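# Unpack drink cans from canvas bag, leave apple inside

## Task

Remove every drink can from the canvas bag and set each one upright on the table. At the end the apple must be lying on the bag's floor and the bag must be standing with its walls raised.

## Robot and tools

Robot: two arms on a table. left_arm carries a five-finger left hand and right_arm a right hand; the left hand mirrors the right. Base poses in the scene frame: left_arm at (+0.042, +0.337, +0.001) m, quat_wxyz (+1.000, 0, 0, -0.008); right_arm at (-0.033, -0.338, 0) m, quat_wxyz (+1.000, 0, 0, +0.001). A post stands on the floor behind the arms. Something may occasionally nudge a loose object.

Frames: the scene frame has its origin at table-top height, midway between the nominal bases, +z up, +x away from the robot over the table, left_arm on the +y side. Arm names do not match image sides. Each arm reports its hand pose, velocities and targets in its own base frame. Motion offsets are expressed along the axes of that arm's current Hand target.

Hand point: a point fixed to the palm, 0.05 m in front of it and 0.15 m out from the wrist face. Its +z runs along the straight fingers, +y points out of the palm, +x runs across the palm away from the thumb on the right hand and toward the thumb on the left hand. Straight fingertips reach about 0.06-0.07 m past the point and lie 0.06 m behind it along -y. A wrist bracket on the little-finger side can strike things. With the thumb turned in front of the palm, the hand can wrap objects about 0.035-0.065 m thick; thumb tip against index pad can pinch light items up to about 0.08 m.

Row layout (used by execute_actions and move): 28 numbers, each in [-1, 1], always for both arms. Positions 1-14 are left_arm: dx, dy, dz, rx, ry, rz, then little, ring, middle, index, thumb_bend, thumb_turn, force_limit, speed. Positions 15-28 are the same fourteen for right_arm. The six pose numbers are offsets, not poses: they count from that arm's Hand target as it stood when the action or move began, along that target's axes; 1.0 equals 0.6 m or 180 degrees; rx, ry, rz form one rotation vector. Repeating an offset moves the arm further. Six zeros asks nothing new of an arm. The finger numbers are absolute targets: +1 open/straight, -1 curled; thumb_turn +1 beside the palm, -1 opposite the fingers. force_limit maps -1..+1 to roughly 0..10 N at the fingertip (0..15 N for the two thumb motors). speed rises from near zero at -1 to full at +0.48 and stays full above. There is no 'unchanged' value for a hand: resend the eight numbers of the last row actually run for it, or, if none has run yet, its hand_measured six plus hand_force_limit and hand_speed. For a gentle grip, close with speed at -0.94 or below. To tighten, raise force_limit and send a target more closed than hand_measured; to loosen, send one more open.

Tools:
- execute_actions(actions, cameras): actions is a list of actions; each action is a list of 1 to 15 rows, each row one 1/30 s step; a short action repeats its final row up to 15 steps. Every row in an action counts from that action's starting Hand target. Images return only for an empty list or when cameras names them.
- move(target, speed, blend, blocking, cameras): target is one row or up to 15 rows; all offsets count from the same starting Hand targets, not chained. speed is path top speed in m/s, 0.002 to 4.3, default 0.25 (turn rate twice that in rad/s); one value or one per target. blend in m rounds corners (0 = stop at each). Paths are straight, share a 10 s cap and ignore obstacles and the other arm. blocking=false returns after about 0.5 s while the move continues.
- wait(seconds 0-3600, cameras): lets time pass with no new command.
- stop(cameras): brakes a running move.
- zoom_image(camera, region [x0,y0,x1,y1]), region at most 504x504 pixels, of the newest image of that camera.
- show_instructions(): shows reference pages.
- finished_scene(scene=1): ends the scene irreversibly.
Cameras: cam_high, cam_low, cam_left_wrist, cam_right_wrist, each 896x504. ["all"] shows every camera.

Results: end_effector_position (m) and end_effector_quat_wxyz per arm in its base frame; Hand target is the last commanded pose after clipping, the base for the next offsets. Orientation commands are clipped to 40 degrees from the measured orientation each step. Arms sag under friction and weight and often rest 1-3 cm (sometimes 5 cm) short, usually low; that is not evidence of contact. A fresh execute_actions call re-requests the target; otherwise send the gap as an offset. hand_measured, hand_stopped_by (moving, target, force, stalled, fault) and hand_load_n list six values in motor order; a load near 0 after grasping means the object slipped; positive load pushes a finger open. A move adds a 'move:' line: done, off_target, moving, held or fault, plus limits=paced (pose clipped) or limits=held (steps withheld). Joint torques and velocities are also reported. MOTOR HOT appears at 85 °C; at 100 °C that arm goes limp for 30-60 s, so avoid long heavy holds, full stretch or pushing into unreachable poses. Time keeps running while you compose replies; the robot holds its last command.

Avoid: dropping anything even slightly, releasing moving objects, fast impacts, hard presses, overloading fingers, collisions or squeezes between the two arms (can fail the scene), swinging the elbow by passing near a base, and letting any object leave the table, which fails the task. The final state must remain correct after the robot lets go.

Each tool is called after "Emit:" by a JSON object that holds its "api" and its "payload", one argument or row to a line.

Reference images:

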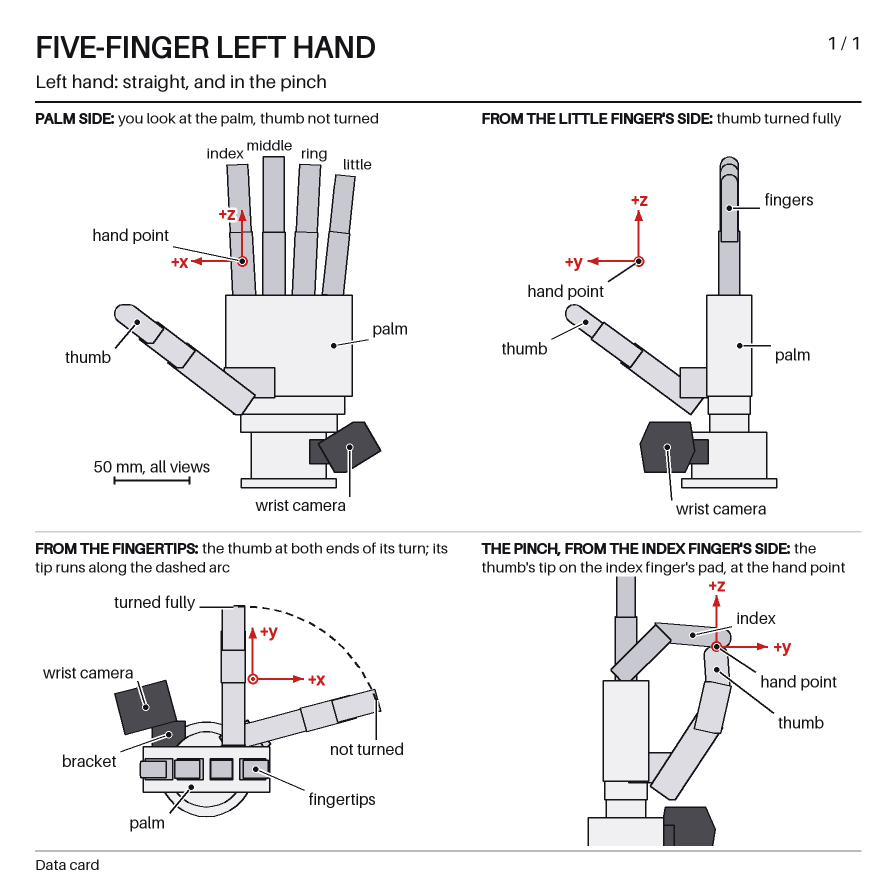

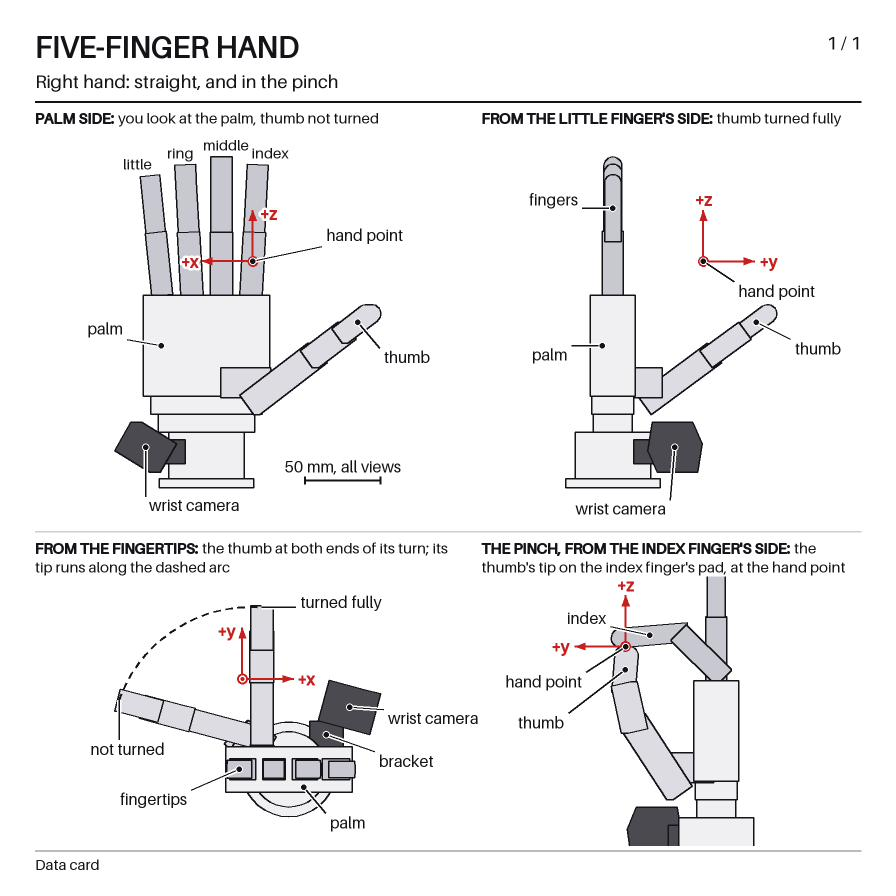

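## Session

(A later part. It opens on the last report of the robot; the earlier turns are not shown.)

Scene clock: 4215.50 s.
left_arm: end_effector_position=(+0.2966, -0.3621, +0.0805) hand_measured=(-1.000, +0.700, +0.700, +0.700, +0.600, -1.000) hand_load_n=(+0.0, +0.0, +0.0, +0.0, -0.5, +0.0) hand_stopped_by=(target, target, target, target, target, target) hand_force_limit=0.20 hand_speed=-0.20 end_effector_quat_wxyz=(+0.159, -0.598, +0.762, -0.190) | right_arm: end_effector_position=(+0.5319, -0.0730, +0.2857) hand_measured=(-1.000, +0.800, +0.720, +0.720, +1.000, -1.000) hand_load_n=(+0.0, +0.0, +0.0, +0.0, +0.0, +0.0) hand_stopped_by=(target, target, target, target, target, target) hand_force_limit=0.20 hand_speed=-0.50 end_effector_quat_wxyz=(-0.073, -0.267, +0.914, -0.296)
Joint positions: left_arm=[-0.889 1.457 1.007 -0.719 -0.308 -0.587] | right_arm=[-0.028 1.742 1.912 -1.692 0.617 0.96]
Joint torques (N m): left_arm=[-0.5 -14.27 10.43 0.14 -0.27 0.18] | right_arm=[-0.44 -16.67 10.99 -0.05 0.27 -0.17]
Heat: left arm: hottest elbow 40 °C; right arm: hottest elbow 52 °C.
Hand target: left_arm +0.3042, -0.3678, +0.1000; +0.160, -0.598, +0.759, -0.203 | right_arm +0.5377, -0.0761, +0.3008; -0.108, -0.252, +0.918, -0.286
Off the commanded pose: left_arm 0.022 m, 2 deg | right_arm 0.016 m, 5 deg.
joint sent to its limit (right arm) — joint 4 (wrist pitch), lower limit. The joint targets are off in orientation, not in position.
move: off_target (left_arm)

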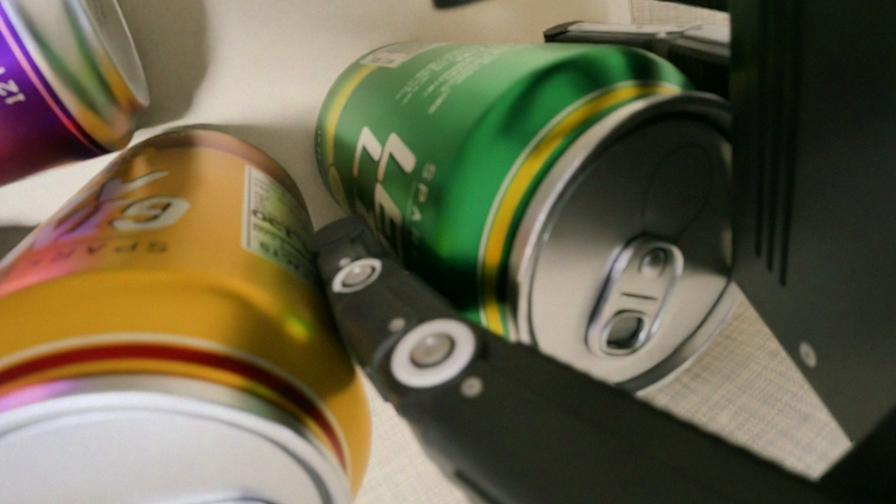

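Emit:
{"api": "move", "payload": {
  "target": [
    [0,-0.0215,-0.0107,0,0,0,-1,0.7,0.7,0.7,0.6,-1,0.2,-0.2,0,0,0,0,0,0,-1,0.8,0.72,0.72,1,-1,0.2,-0.5]
  ],
  "speed": [0.04],
  "cameras": ["cam_left_wrist"]
}}

Scene clock: 4222.87 s.
left_arm: end_effector_position=(+0.3003, -0.3595, +0.0886) hand_measured=(-1.000, +0.700, +0.700, +0.700, +0.600, -1.000) hand_load_n=(+0.5, +0.0, +0.0, +0.0, -0.5, +0.0) hand_stopped_by=(target, target, target, target, target, target) hand_force_limit=0.20 hand_speed=-0.20 end_effector_quat_wxyz=(+0.160, -0.599, +0.763, -0.182) | right_arm: end_effector_position=(+0.5319, -0.0730, +0.2857) hand_measured=(-1.000, +0.800, +0.720, +0.720, +1.000, -1.000) hand_load_n=(+0.0, -0.5, +0.0, +0.0, +0.0, +0.0) hand_stopped_by=(target, target, target, target, target, target) hand_force_limit=0.20 hand_speed=-0.50 end_effector_quat_wxyz=(-0.073, -0.267, +0.914, -0.296)
Joint positions: left_arm=[-0.879 1.457 1.034 -0.759 -0.305 -0.578] | right_arm=[-0.028 1.742 1.912 -1.692 0.617 0.96]
Joint torques (N m): left_arm=[-0.26 -14.27 11.41 0.35 -0.2 0.22] | right_arm=[-0.44 -16.62 11.02 -0.03 0.27 -0.17]
Heat: left arm: hottest elbow 40 °C; right arm: hottest elbow 52 °C.
Hand target: left_arm +0.3121, -0.3696, +0.1120; +0.160, -0.598, +0.759, -0.203 | right_arm +0.5377, -0.0761, +0.3008; -0.108, -0.252, +0.918, -0.286
Off the commanded pose: left_arm 0.028 m, 2 deg | right_arm 0.016 m, 5 deg.
joint sent to its limit (right arm) — joint 4 (wrist pitch), lower limit. The joint targets are off in orientation, not in position.
move: off_target (left_arm)

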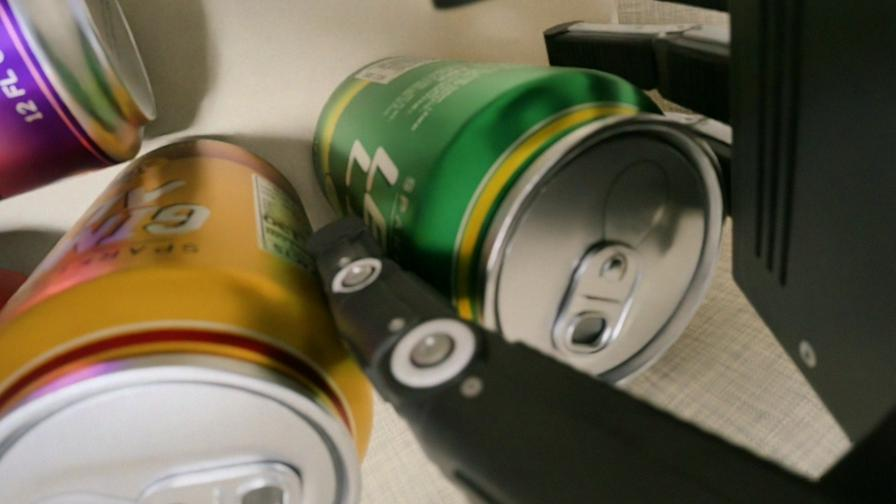

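Emit:
{"api": "move", "payload": {
  "target": [
    [0.0167,0,0,0,0,0,-1,0.7,0.7,0.7,0.6,-1,0.2,-0.2,0,0,0,0,0,0,-1,0.8,0.72,0.72,1,-1,0.2,-0.5]
  ],
  "speed": [0.04],
  "cameras": ["cam_left_wrist"]
}}

Scene clock: 4236.73 s.
left_arm: end_effector_position=(+0.3023, -0.3631, +0.0944) hand_measured=(-1.000, +0.700, +0.700, +0.700, +0.600, -1.000) hand_load_n=(+0.0, +0.0, +0.0, +0.5, +0.0, -0.5) hand_stopped_by=(target, target, target, target, target, target) hand_force_limit=0.20 hand_speed=-0.20 end_effector_quat_wxyz=(+0.161, -0.598, +0.763, -0.185) | right_arm: end_effector_position=(+0.5319, -0.0730, +0.2857) hand_measured=(-1.000, +0.800, +0.720, +0.720, +1.000, -1.000) hand_load_n=(+0.5, +0.0, +0.0, +0.0, +0.0, +0.0) hand_stopped_by=(target, target, target, target, target, target) hand_force_limit=0.20 hand_speed=-0.50 end_effector_quat_wxyz=(-0.073, -0.267, +0.914, -0.296)
Joint positions: left_arm=[-0.882 1.457 1.049 -0.768 -0.308 -0.579] | right_arm=[-0.028 1.742 1.912 -1.692 0.617 0.96]
Joint torques (N m): left_arm=[-1.49 -12.16 11.58 0.43 -0.38 0.03] | right_arm=[-0.5 -16.62 11 -0.05 0.26 -0.17]
Heat: left arm: hottest elbow 42 °C; right arm: hottest elbow 52 °C.
Hand target: left_arm +0.3098, -0.3792, +0.1119; +0.160, -0.598, +0.759, -0.203 | right_arm +0.5377, -0.0761, +0.3008; -0.108, -0.252, +0.918, -0.286
Off the commanded pose: left_arm 0.025 m, 2 deg | right_arm 0.016 m, 5 deg.
joint sent to its limit (right arm) — joint 4 (wrist pitch), lower limit. The joint targets are off in orientation, not in position.
move: off_target (left_arm)

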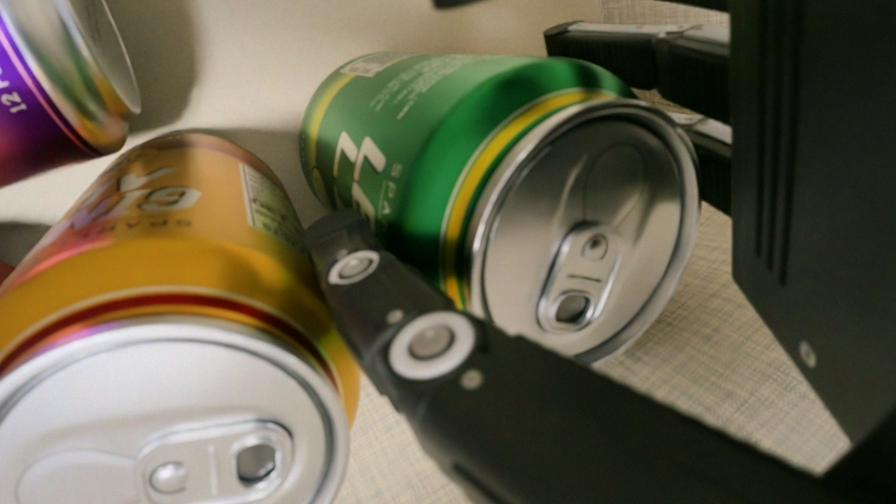

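Emit:
{"api": "move", "payload": {
  "target": [
    [0,0,0,0,0,0,-1,0.7,0.7,0.7,0.0,-1,-0.5,-0.85,0,0,0,0,0,0,-1,0.8,0.72,0.72,1,-1,0.2,-0.5]
  ],
  "speed": [0.04],
  "cameras": ["cam_left_wrist"]
}}

Scene clock: 4247.07 s.
left_arm: end_effector_position=(+0.2998, -0.3631, +0.0940) hand_measured=(-1.000, +0.700, +0.700, +0.700, +0.410, -1.000) hand_load_n=(+0.0, +0.0, +0.0, +0.5, +4.5, -0.5) hand_stopped_by=(target, target, target, target, force, target) hand_force_limit=-0.50 hand_speed=-0.85 end_effector_quat_wxyz=(+0.161, -0.596, +0.765, -0.183) | right_arm: end_effector_position=(+0.5319, -0.0730, +0.2857) hand_measured=(-1.000, +0.800, +0.720, +0.720, +1.000, -1.000) hand_load_n=(+0.0, +0.0, +0.0, +0.0, -0.5, +0.0) hand_stopped_by=(target, target, target, target, target, target) hand_force_limit=0.20 hand_speed=-0.50 end_effector_quat_wxyz=(-0.073, -0.267, +0.914, -0.296)
Joint positions: left_arm=[-0.886 1.457 1.049 -0.774 -0.308 -0.579] | right_arm=[-0.028 1.742 1.912 -1.692 0.617 0.96]
Joint torques (N m): left_arm=[-1.32 -12.69 11.6 0.61 -0.37 0.04] | right_arm=[-0.44 -16.67 10.99 -0.03 0.27 -0.17]
Heat: left arm: hottest elbow 43 °C; right arm: hottest elbow 52 °C.
Hand target: left_arm +0.3097, -0.3792, +0.1119; +0.160, -0.598, +0.759, -0.203 | right_arm +0.5377, -0.0761, +0.3008; -0.108, -0.252, +0.918, -0.286
Off the commanded pose: left_arm 0.026 m, 2 deg | right_arm 0.016 m, 5 deg.
joint sent to its limit (right arm) — joint 4 (wrist pitch), lower limit. The joint targets are off in orientation, not in position.
move: done

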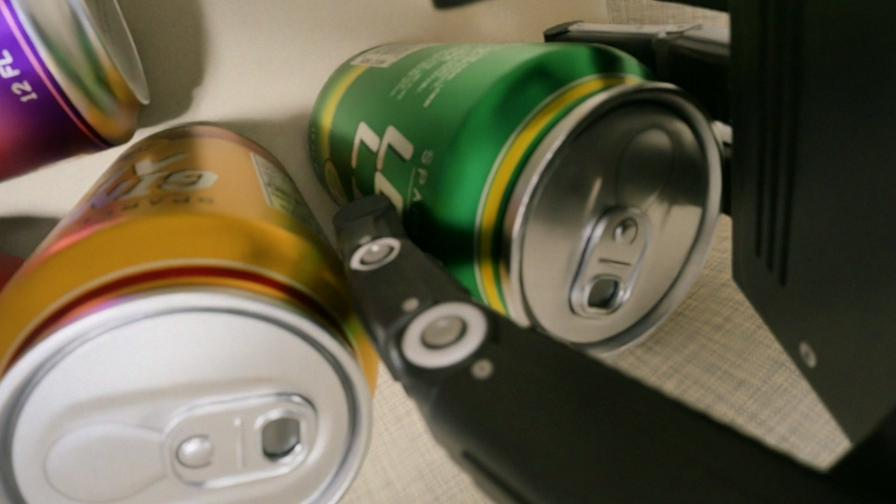

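Thumb contacts at 4.5 N. Close the fingers.

Emit:
{"api": "move", "payload": {
  "target": [
    [0,0,0,0,0,0,-1,0.7,0.3,0.3,-0.1,-1,0.2,-0.85,0,0,0,0,0,0,-1,0.8,0.72,0.72,1,-1,0.2,-0.5]
  ],
  "speed": [0.04],
  "cameras": ["cam_left_wrist"]
}}

Scene clock: 4252.43 s.
left_arm: end_effector_position=(+0.3004, -0.3629, +0.0940) hand_measured=(-1.000, +0.700, +0.538, +0.578, +0.402, -1.000) hand_load_n=(+0.0, +0.0, +8.0, +4.0, +20.0, +0.0) hand_stopped_by=(target, target, force, force, force, target) hand_force_limit=0.20 hand_speed=-0.85 end_effector_quat_wxyz=(+0.162, -0.598, +0.764, -0.183) | right_arm: end_effector_position=(+0.5319, -0.0730, +0.2857) hand_measured=(-1.000, +0.800, +0.720, +0.720, +1.000, -1.000) hand_load_n=(+0.0, +0.0, +0.0, +0.0, +0.0, +0.0) hand_stopped_by=(target, target, target, target, target, target) hand_force_limit=0.20 hand_speed=-0.50 end_effector_quat_wxyz=(-0.073, -0.267, +0.914, -0.296)
Joint positions: left_arm=[-0.886 1.457 1.049 -0.774 -0.312 -0.582] | right_arm=[-0.028 1.742 1.912 -1.692 0.617 0.96]
Joint torques (N m): left_arm=[-1.03 -12.4 11.59 0.68 -0.22 0.06] | right_arm=[-0.44 -16.62 11 -0.05 0.27 -0.17]
Heat: left arm: hottest elbow 44 °C; right arm: hottest elbow 52 °C.
Hand target: left_arm +0.3097, -0.3792, +0.1119; +0.160, -0.598, +0.759, -0.203 | right_arm +0.5377, -0.0761, +0.3008; -0.108, -0.252, +0.918, -0.286
Off the commanded pose: left_arm 0.026 m, 2 deg | right_arm 0.016 m, 5 deg.
joint sent to its limit (right arm) — joint 4 (wrist pitch), lower limit. The joint targets are off in orientation, not in position.
move: done

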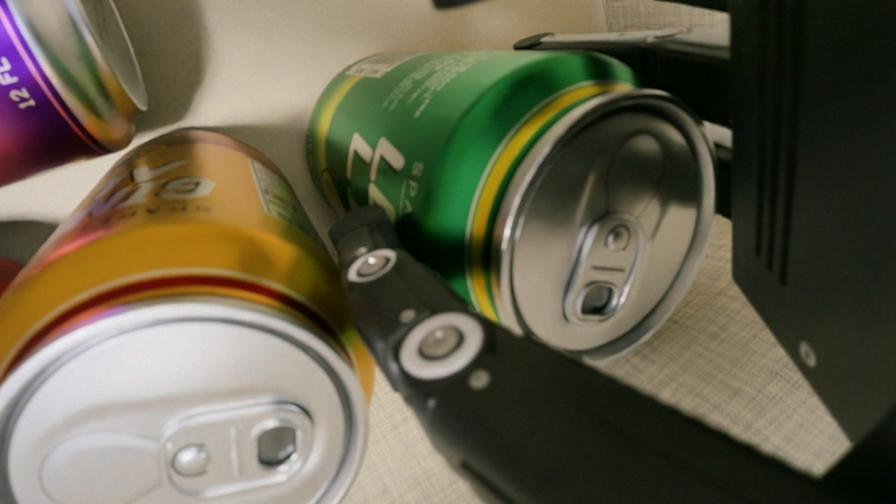

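Emit:
{"api": "move", "payload": {
  "target": [
    [0,-0.0405,-0.0535,0,0,0,-1,0.7,0.3,0.3,-0.1,-1,0.2,-0.85,0,0,0,0,0,0,-1,0.8,0.72,0.72,1,-1,0.2,-0.5]
  ],
  "speed": [0.04],
  "cameras": ["cam_left_wrist"]
}}

Scene clock: 4260.07 s.
left_arm: end_effector_position=(+0.2981, -0.3613, +0.1132) hand_measured=(-1.000, +0.700, +0.538, +0.578, +0.402, -1.000) hand_load_n=(+0.0, +0.0, +4.0, +4.5, +18.5, +0.0) hand_stopped_by=(target, target, force, force, force, target) hand_force_limit=0.20 hand_speed=-0.85 end_effector_quat_wxyz=(+0.160, -0.597, +0.769, -0.163) | right_arm: end_effector_position=(+0.5319, -0.0730, +0.2857) hand_measured=(-1.000, +0.800, +0.720, +0.720, +1.000, -1.000) hand_load_n=(+0.5, +0.0, +0.0, +0.0, +0.0, +0.5) hand_stopped_by=(target, target, target, target, target, target) hand_force_limit=0.20 hand_speed=-0.50 end_effector_quat_wxyz=(-0.073, -0.267, +0.914, -0.296)
Joint positions: left_arm=[-0.886 1.457 1.111 -0.878 -0.308 -0.582] | right_arm=[-0.028 1.742 1.912 -1.692 0.617 0.96]
Joint torques (N m): left_arm=[-0.5 -14.92 13.37 0.46 -0.27 0.11] | right_arm=[-0.44 -16.62 11.02 -0.06 0.27 -0.17]
Heat: left arm: hottest elbow 44 °C; right arm: hottest elbow 52 °C.
Hand target: left_arm +0.3146, -0.3805, +0.1519; +0.160, -0.598, +0.759, -0.203 | right_arm +0.5377, -0.0761, +0.3008; -0.108, -0.252, +0.918, -0.286
Off the commanded pose: left_arm 0.046 m, 5 deg | right_arm 0.016 m, 5 deg.
joint sent to its limit (right arm) — joint 4 (wrist pitch), lower limit. The joint targets are off in orientation, not in position.
move: off_target (left_arm)

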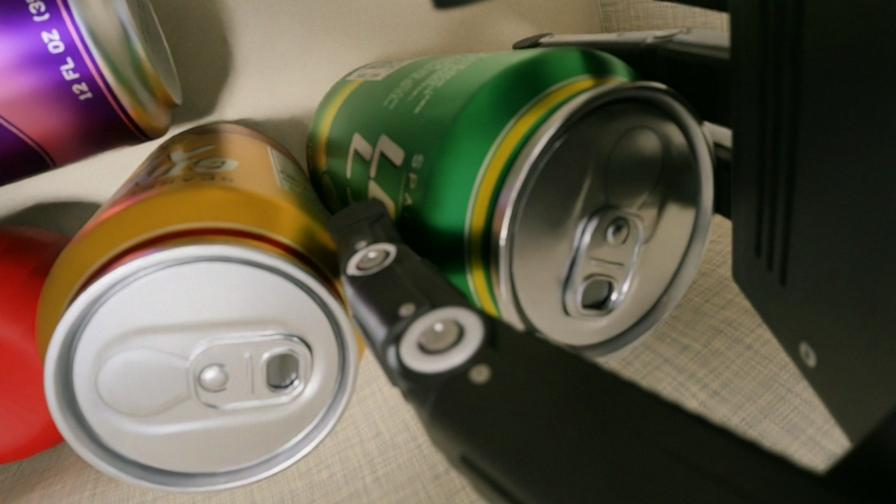

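Emit:
{"api": "move", "payload": {
  "target": [
    [-0.02,-0.075,-0.13,0,0,0,-1,0.7,0.3,0.3,-0.1,-1,0.2,-0.85,0,0,0,0,0,0,-1,0.8,0.72,0.72,1,-1,0.2,-0.5],
    [-0.025,-0.24,-0.415,0,0,0,-1,0.7,0.3,0.3,-0.1,-1,0.2,-0.85,0,0,0,0,0,0,-1,0.8,0.72,0.72,1,-1,0.2,-0.5]
  ],
  "speed": [0.06,0.12],
  "blend": [0.01,0],
  "cameras": ["cam_left_wrist","cam_high"]
}}

Scene clock: 4275.73 s.
left_arm: end_effector_position=(+0.3133, -0.3658, +0.4102) hand_measured=(-1.000, +0.700, +0.538, +0.578, +0.402, -1.000) hand_load_n=(+0.0, +0.0, +4.0, +4.5, +18.5, +0.0) hand_stopped_by=(target, target, force, force, force, target) hand_force_limit=0.20 hand_speed=-0.85 end_effector_quat_wxyz=(+0.158, -0.596, +0.768, -0.172) | right_arm: end_effector_position=(+0.5319, -0.0730, +0.2857) hand_measured=(-1.000, +0.800, +0.720, +0.720, +1.000, -1.000) hand_load_n=(+0.0, +0.0, +0.0, +0.5, +0.0, +0.0) hand_stopped_by=(target, target, target, target, target, target) hand_force_limit=0.20 hand_speed=-0.50 end_effector_quat_wxyz=(-0.073, -0.267, +0.914, -0.296)
Joint positions: left_arm=[-0.864 1.521 1.977 -1.655 -0.297 -0.557] | right_arm=[-0.028 1.742 1.912 -1.692 0.617 0.96]
Joint torques (N m): left_arm=[0.09 -14.39 12.75 0.62 -0.3 0.14] | right_arm=[-0.5 -16.73 10.99 -0.05 0.27 -0.17]
Heat: left arm: hottest elbow 47 °C; right arm: hottest elbow 52 °C.
Hand target: left_arm +0.3186, -0.3662, +0.4395; +0.160, -0.598, +0.759, -0.203 | right_arm +0.5377, -0.0761, +0.3008; -0.108, -0.252, +0.918, -0.286
Off the commanded pose: left_arm 0.030 m, 4 deg | right_arm 0.016 m, 5 deg.
joint sent to its limit (right arm) — joint 4 (wrist pitch), lower limit. The joint targets are off in orientation, not in position.
move: off_target (left_arm)
Images, in order (width x height): cam_high 896x504, cam_left_wrist 896x504.

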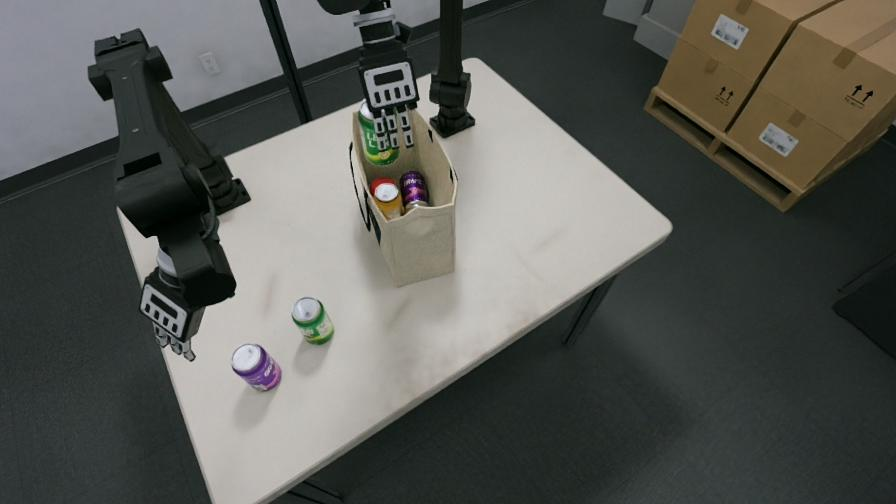

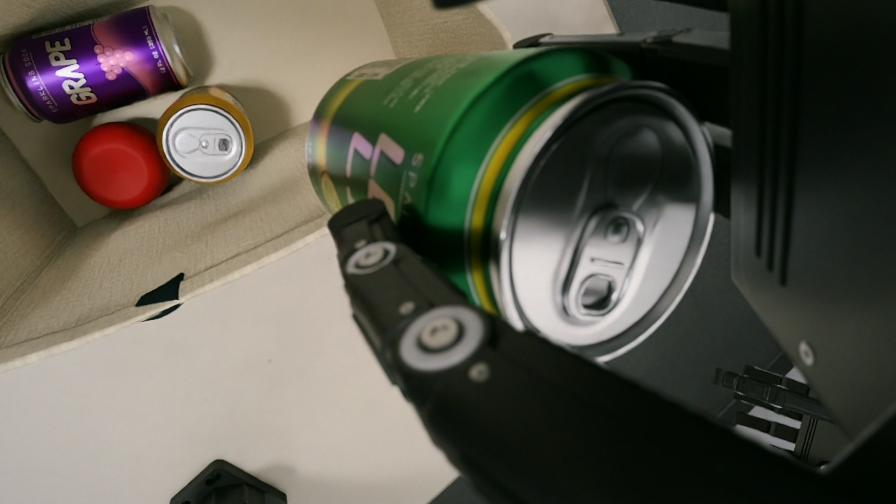

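Emit:
{"api": "move", "payload": {
  "target": [
    [-0.3843,-0.0672,0.0582,0,-0.0806,-0.1395,-1,0.7,0.3,0.3,-0.1,-1,0.2,-0.85,0,0,0,0,0,0,-1,0.8,0.72,0.72,1,-1,0.2,-0.5],
    [-0.6933,0.0978,0.0203,0,-0.1389,-0.2406,-1,0.7,0.3,0.3,-0.1,-1,0.2,-0.85,0,0,0,0,0,0,-1,0.8,0.72,0.72,1,-1,0.2,-0.5]
  ],
  "speed": [0.18,0.18],
  "blend": [0.04,0],
  "cameras": ["cam_left_wrist","cam_high"]
}}

Scene clock: 4319.70 s.
left_arm: end_effector_position=(+0.3724, +0.0497, +0.3792) hand_measured=(-1.000, +0.700, +0.536, +0.578, +0.402, -1.000) hand_load_n=(+0.0, +0.0, +1.5, +5.0, +17.5, +0.0) hand_stopped_by=(target, target, force, force, force, target) hand_force_limit=0.20 hand_speed=-0.85 end_effector_quat_wxyz=(-0.211, +0.869, -0.440, +0.086) | right_arm: end_effector_position=(+0.5319, -0.0730, +0.2857) hand_measured=(-1.000, +0.800, +0.720, +0.720, +1.000, -1.000) hand_load_n=(+0.0, +0.0, +0.0, +0.0, +0.0, +0.0) hand_stopped_by=(target, target, target, target, target, target) hand_force_limit=0.20 hand_speed=-0.50 end_effector_quat_wxyz=(-0.073, -0.267, +0.914, -0.296)
Joint positions: left_arm=[0.149 1.212 1.588 -1.551 -0.24 -0.436] | right_arm=[-0.028 1.742 1.912 -1.692 0.617 0.96]
Joint torques (N m): left_arm=[-0.85 -11.87 9.16 1.55 -0.23 0.16] | right_arm=[-0.44 -16.67 11.02 -0.06 0.27 -0.17]
Heat: left arm: hottest elbow 45 °C; right arm: hottest elbow 52 °C.
Hand target: left_arm +0.3721, +0.0488, +0.3999; -0.231, +0.863, -0.435, +0.116 | right_arm +0.5377, -0.0761, +0.3008; -0.108, -0.252, +0.918, -0.286
Off the commanded pose: left_arm 0.021 m, 4 deg | right_arm 0.016 m, 5 deg.
joint sent to its limit (right arm) — joint 4 (wrist pitch), lower limit. The joint targets are off in orientation, not in position.
move: off_target (left_arm)
Images, in order (width x height): cam_high 896x504, cam_left_wrist 896x504.

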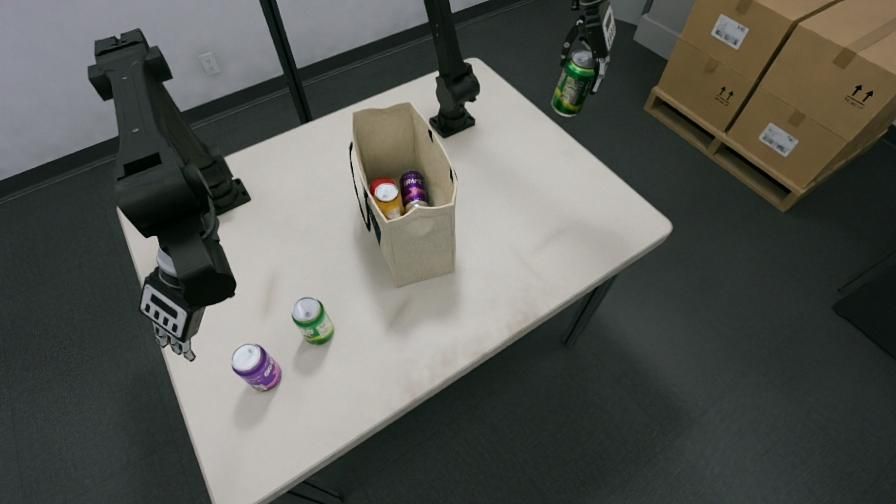

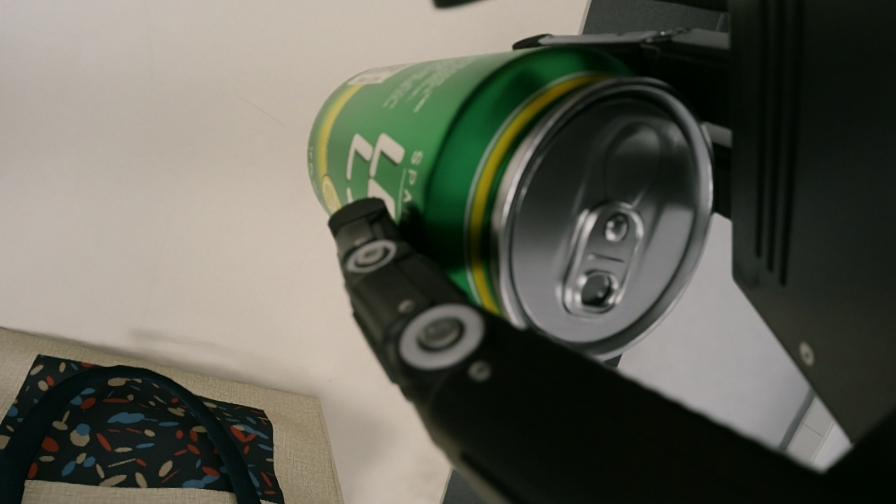

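Emit:
{"api": "move", "payload": {
  "target": [
    [0,0.225,0.3897,0,0,0,-1,0.7,0.3,0.3,-0.1,-1,0.2,-0.85,0,0,0,0,0,0,-1,0.8,0.72,0.72,1,-1,0.2,-0.5]
  ],
  "speed": [0.12],
  "cameras": ["cam_low","cam_high"]
}}

Emit:
{"api": "zoom_image", "payload": {
  "camera": "cam_low",
  "region": [500, 60, 724, 260]
}}

Scene clock: 4333.63 s.
left_arm: end_effector_position=(+0.3578, +0.0476, +0.1177) hand_measured=(-1.000, +0.700, +0.536, +0.578, +0.402, -1.000) hand_load_n=(+0.0, +0.0, +1.5, +4.5, +17.5, -0.5) hand_stopped_by=(target, target, force, force, force, target) hand_force_limit=0.20 hand_speed=-0.85 end_effector_quat_wxyz=(-0.218, +0.867, -0.438, +0.096) | right_arm: end_effector_position=(+0.5319, -0.0730, +0.2857) hand_measured=(-1.000, +0.800, +0.720, +0.720, +1.000, -1.000) hand_load_n=(+0.0, +0.0, +0.0, +0.0, +0.0, +0.0) hand_stopped_by=(target, target, target, target, target, target) hand_force_limit=0.20 hand_speed=-0.50 end_effector_quat_wxyz=(-0.073, -0.267, +0.914, -0.296)
Joint positions: left_arm=[0.149 1.133 0.824 -0.841 -0.24 -0.434] | right_arm=[-0.028 1.742 1.912 -1.692 0.617 0.96]
Joint torques (N m): left_arm=[-0.79 -7.88 9.66 1.57 -0.16 0.16] | right_arm=[-0.44 -16.62 11 -0.02 0.27 -0.16]
Heat: left arm: hottest elbow 45 °C; right arm: hottest elbow 52 °C.
Hand target: left_arm +0.3719, +0.0490, +0.1300; -0.231, +0.863, -0.435, +0.116 | right_arm +0.5377, -0.0761, +0.3008; -0.108, -0.252, +0.918, -0.286
Off the commanded pose: left_arm 0.019 m, 3 deg | right_arm 0.016 m, 5 deg.
joint sent to its limit (right arm) — joint 4 (wrist pitch), lower limit. The joint targets are off in orientation, not in position.
move: off_target (left_arm)
Images, in order (width x height): cam_high 896x504, cam_low 896x504.

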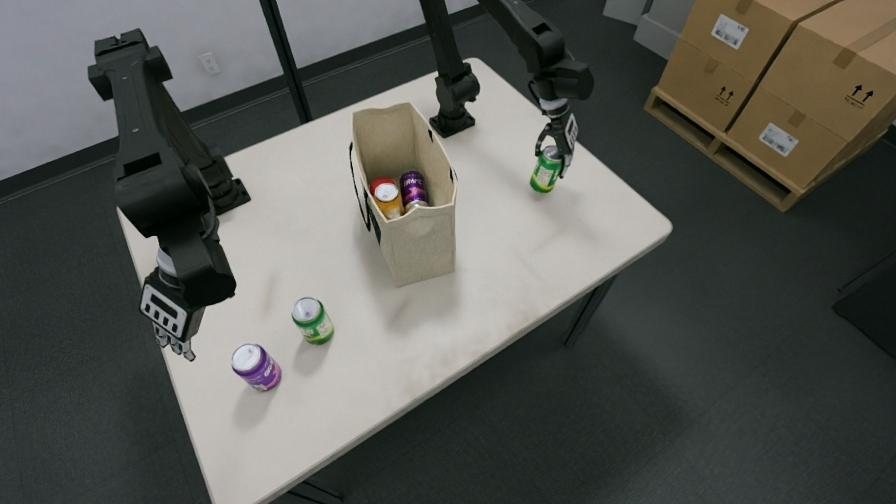

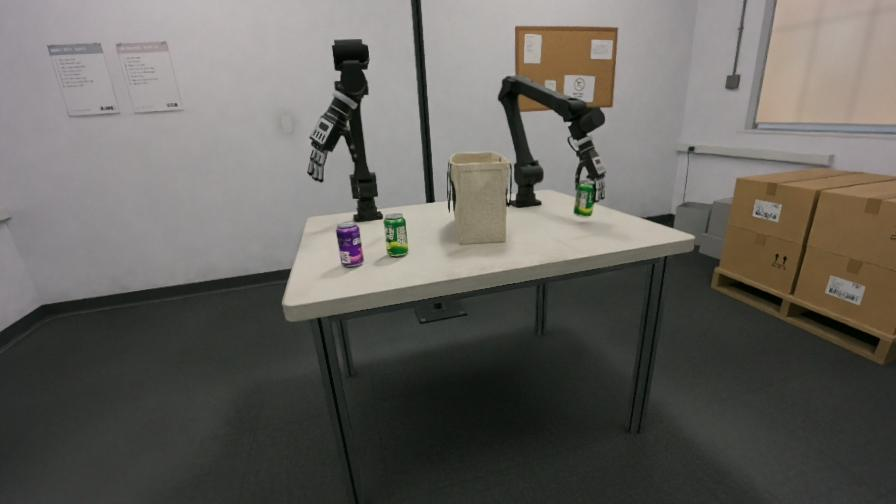

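Scaled by 2.250 from the camera's image (finer frame: 1280x720).

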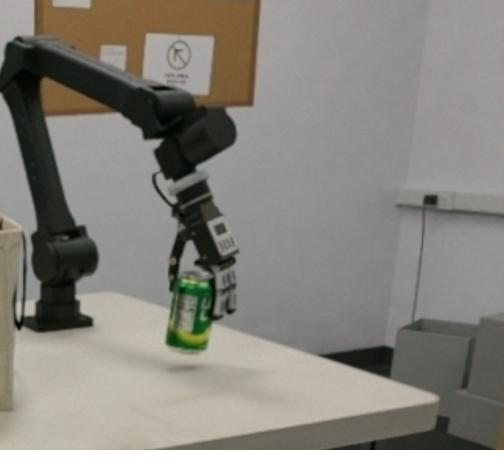

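Emit:
{"api": "move", "payload": {
  "target": [
    [0,0.0183,0.0318,0,0,0,-1,0.7,0.3,0.3,-0.1,-1,0.2,-0.85,0,0,0,0,0,0,-1,0.8,0.72,0.72,1,-1,0.2,-0.5]
  ],
  "speed": [0.03],
  "cameras": ["cam_low"]
}}

Emit:
{"api": "zoom_image", "payload": {
  "camera": "cam_low",
  "region": [545, 150, 645, 240]
}}

Scene clock: 4340.93 s.
left_arm: end_effector_position=(+0.3584, +0.0477, +0.0980) hand_measured=(-1.000, +0.700, +0.536, +0.578, +0.402, -1.000) hand_load_n=(+0.0, +0.0, +1.5, +4.5, +17.5, +0.0) hand_stopped_by=(target, target, force, force, force, target) hand_force_limit=0.20 hand_speed=-0.85 end_effector_quat_wxyz=(-0.219, +0.866, -0.438, +0.098) | right_arm: end_effector_position=(+0.5319, -0.0730, +0.2857) hand_measured=(-1.000, +0.800, +0.720, +0.720, +1.000, -1.000) hand_load_n=(+0.0, +0.0, +0.0, +0.0, +0.0, +0.0) hand_stopped_by=(target, target, target, target, target, target) hand_force_limit=0.20 hand_speed=-0.50 end_effector_quat_wxyz=(-0.073, -0.267, +0.914, -0.296)
Joint positions: left_arm=[0.149 1.151 0.781 -0.775 -0.24 -0.434] | right_arm=[-0.028 1.742 1.912 -1.692 0.617 0.96]
Joint torques (N m): left_arm=[-0.73 -7.53 9.37 1.63 -0.18 0.15] | right_arm=[-0.44 -16.67 10.99 -0.03 0.27 -0.16]
Heat: left arm: hottest elbow 45 °C; right arm: hottest elbow 52 °C.
Hand target: left_arm +0.3719, +0.0490, +0.1079; -0.231, +0.863, -0.435, +0.116 | right_arm +0.5377, -0.0761, +0.3008; -0.108, -0.252, +0.918, -0.286
Off the commanded pose: left_arm 0.017 m, 3 deg | right_arm 0.016 m, 5 deg.
joint sent to its limit (right arm) — joint 4 (wrist pitch), lower limit. The joint targets are off in orientation, not in position.
move: off_target (left_arm)

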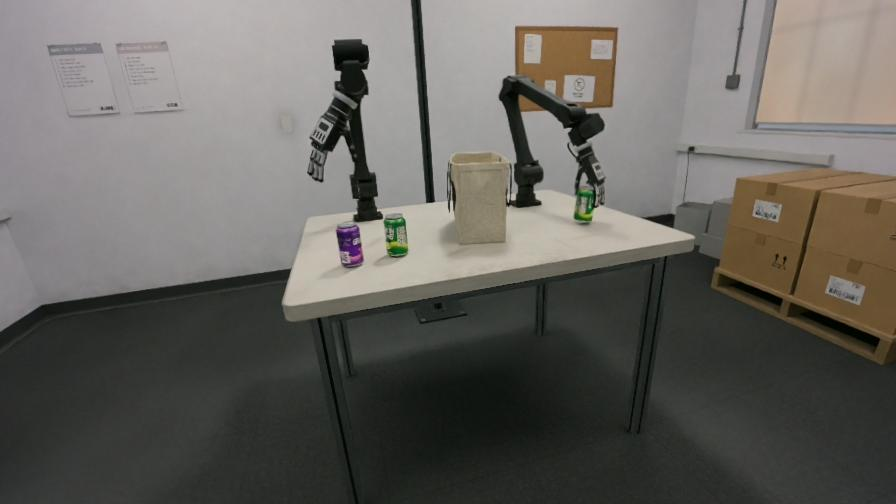

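Scaled by 5.040 from the camera's image (finer frame: 1280x720).

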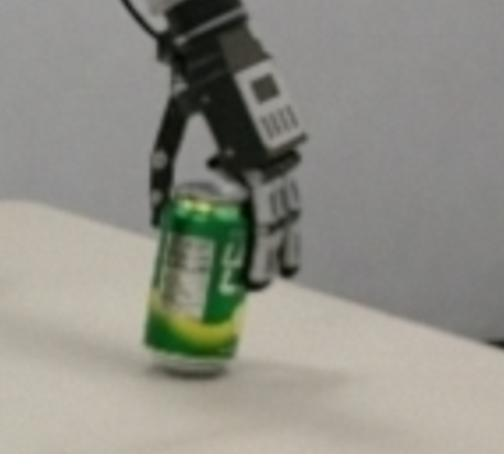

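Emit:
{"api": "move", "payload": {
  "target": [
    [0,0,0,0.028,0,0,-1,0.7,0.3,0.3,-0.1,-1,0.2,-0.85,0,0,0,0,0,0,-1,0.8,0.72,0.72,1,-1,0.2,-0.5]
  ],
  "speed": [0.06],
  "cameras": ["cam_low","cam_high"]
}}

Emit:
{"api": "zoom_image", "payload": {
  "camera": "cam_low",
  "region": [545, 150, 645, 240]
}}

Emit:
{"api": "zoom_image", "payload": {
  "camera": "cam_high",
  "region": [500, 120, 600, 210]
}}

Scene clock: 4360.13 s.
left_arm: end_effector_position=(+0.3592, +0.0493, +0.0914) hand_measured=(-1.000, +0.700, +0.536, +0.578, +0.402, -1.000) hand_load_n=(+0.0, +0.0, +2.0, +4.5, +17.5, +0.0) hand_stopped_by=(target, target, force, force, force, target) hand_force_limit=0.20 hand_speed=-0.85 end_effector_quat_wxyz=(-0.251, +0.858, -0.435, +0.109) | right_arm: end_effector_position=(+0.5319, -0.0730, +0.2857) hand_measured=(-1.000, +0.800, +0.720, +0.720, +1.000, -1.000) hand_load_n=(+0.0, +0.0, +0.0, +0.0, +0.0, +0.5) hand_stopped_by=(target, target, target, target, target, target) hand_force_limit=0.20 hand_speed=-0.50 end_effector_quat_wxyz=(-0.073, -0.267, +0.914, -0.296)
Joint positions: left_arm=[0.128 1.123 0.729 -0.695 -0.284 -0.434] | right_arm=[-0.028 1.742 1.912 -1.692 0.617 0.96]
Joint torques (N m): left_arm=[-1.26 -9.11 8.92 1.84 -0.42 0.12] | right_arm=[-0.44 -16.62 11 -0.06 0.27 -0.17]
Heat: left arm: hottest elbow 44 °C; right arm: hottest elbow 52 °C.
Hand target: left_arm +0.3720, +0.0490, +0.1079; -0.269, +0.851, -0.429, +0.135 | right_arm +0.5377, -0.0761, +0.3008; -0.108, -0.252, +0.918, -0.286
Off the commanded pose: left_arm 0.021 m, 4 deg | right_arm 0.016 m, 5 deg.
joint sent to its limit (right arm) — joint 4 (wrist pitch), lower limit. The joint targets are off in orientation, not in position.
move: off_target (left_arm)
Images, in order (width x height): cam_high 896x504, cam_low 896x504.

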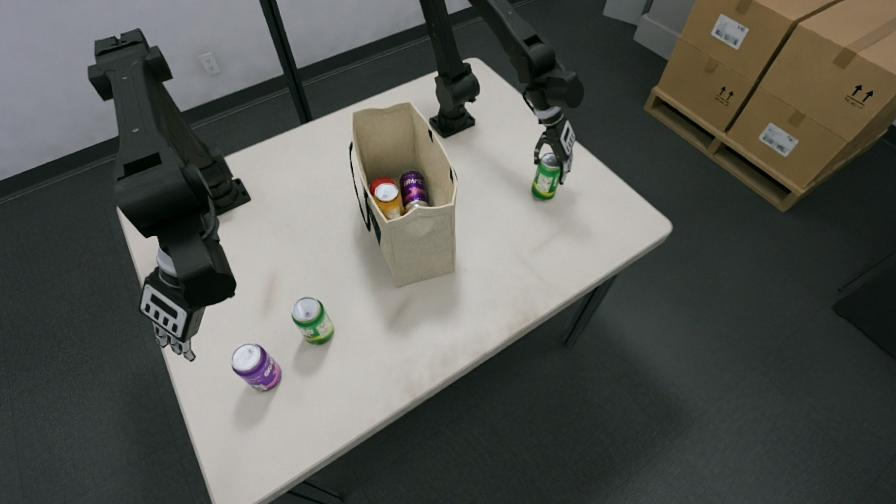

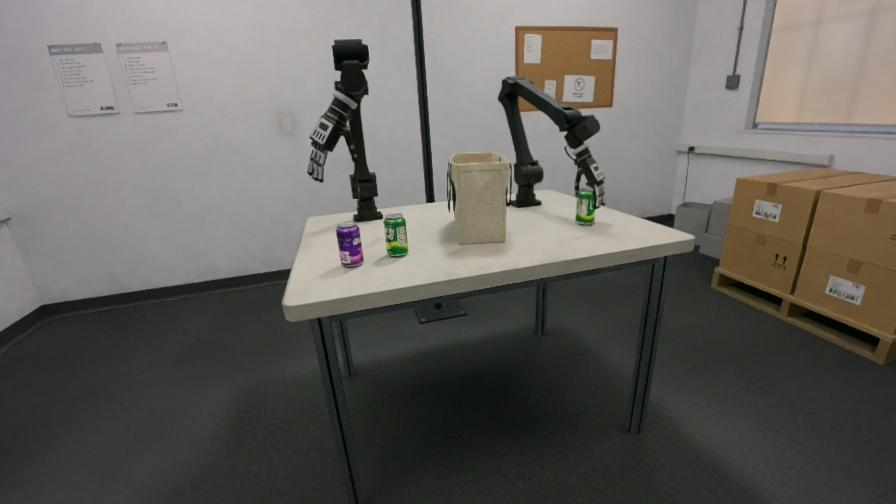

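Scaled by 5.040 from the camera's image (finer frame: 1280x720).

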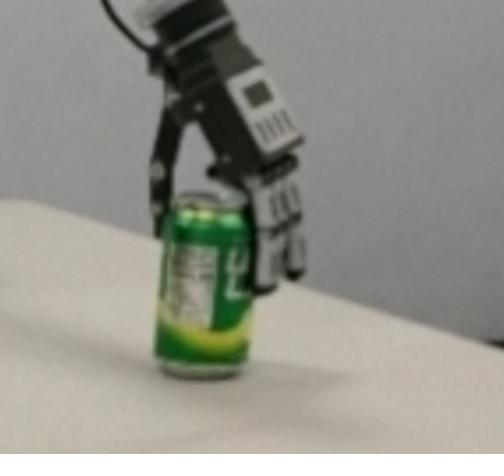

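Scaled by 5.040 from the camera's image (finer frame: 1280x720).

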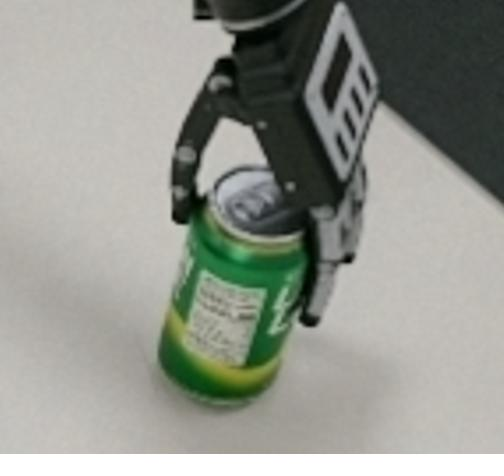

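Emit:
{"api": "move", "payload": {
  "target": [
    [0,0.0083,0.0145,0,0,0,-1,0.7,0.3,0.3,-0.1,-1,0.2,-0.85,0,0,0,0,0,0,-1,0.8,0.72,0.72,1,-1,0.2,-0.5]
  ],
  "speed": [0.03],
  "cameras": ["cam_low"]
}}

Emit:
{"api": "zoom_image", "payload": {
  "camera": "cam_low",
  "region": [545, 150, 645, 240]
}}

Scene clock: 4371.07 s.
left_arm: end_effector_position=(+0.3642, +0.0499, +0.0901) hand_measured=(-1.000, +0.700, +0.536, +0.578, +0.402, -1.000) hand_load_n=(+0.0, +0.0, +3.0, +4.0, +17.0, -0.5) hand_stopped_by=(target, target, force, force, force, target) hand_force_limit=0.20 hand_speed=-0.85 end_effector_quat_wxyz=(-0.257, +0.856, -0.432, +0.119) | right_arm: end_effector_position=(+0.5319, -0.0730, +0.2857) hand_measured=(-1.000, +0.800, +0.720, +0.720, +1.000, -1.000) hand_load_n=(+0.0, +0.0, +0.0, +0.0, +0.0, +0.0) hand_stopped_by=(target, target, target, target, target, target) hand_force_limit=0.20 hand_speed=-0.50 end_effector_quat_wxyz=(-0.073, -0.267, +0.914, -0.296)
Joint positions: left_arm=[0.128 1.123 0.719 -0.659 -0.284 -0.434] | right_arm=[-0.028 1.742 1.912 -1.692 0.617 0.96]
Joint torques (N m): left_arm=[-1.08 -8.12 8.34 1.81 -0.4 0.13] | right_arm=[-0.44 -16.62 10.99 -0.02 0.27 -0.17]
Heat: left arm: hottest elbow 44 °C; right arm: hottest elbow 53 °C.
Hand target: left_arm +0.3727, +0.0495, +0.0979; -0.269, +0.851, -0.429, +0.135 | right_arm +0.5377, -0.0761, +0.3008; -0.108, -0.252, +0.918, -0.286
Off the commanded pose: left_arm 0.012 m, 2 deg | right_arm 0.016 m, 5 deg.
joint sent to its limit (right arm) — joint 4 (wrist pitch), lower limit. The joint targets are off in orientation, not in position.
move: off_target (left_arm)

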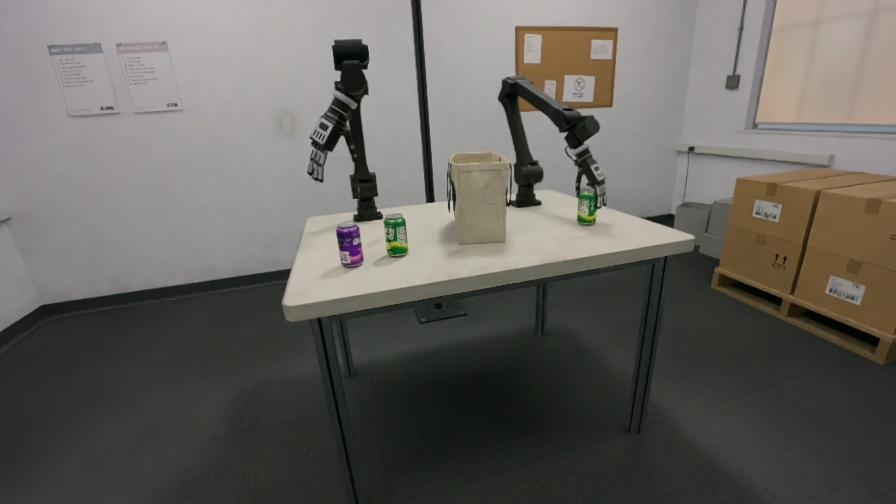

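Scaled by 5.040 from the camera's image (finer frame: 1280x720).

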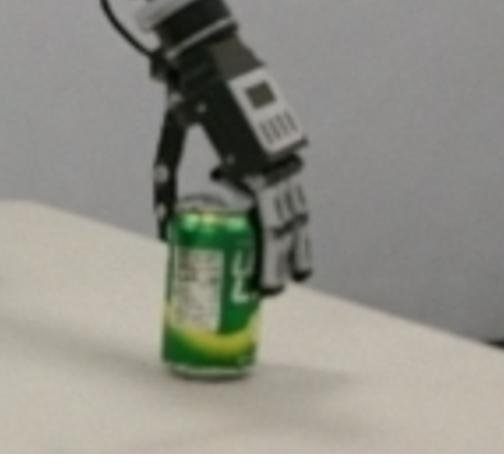

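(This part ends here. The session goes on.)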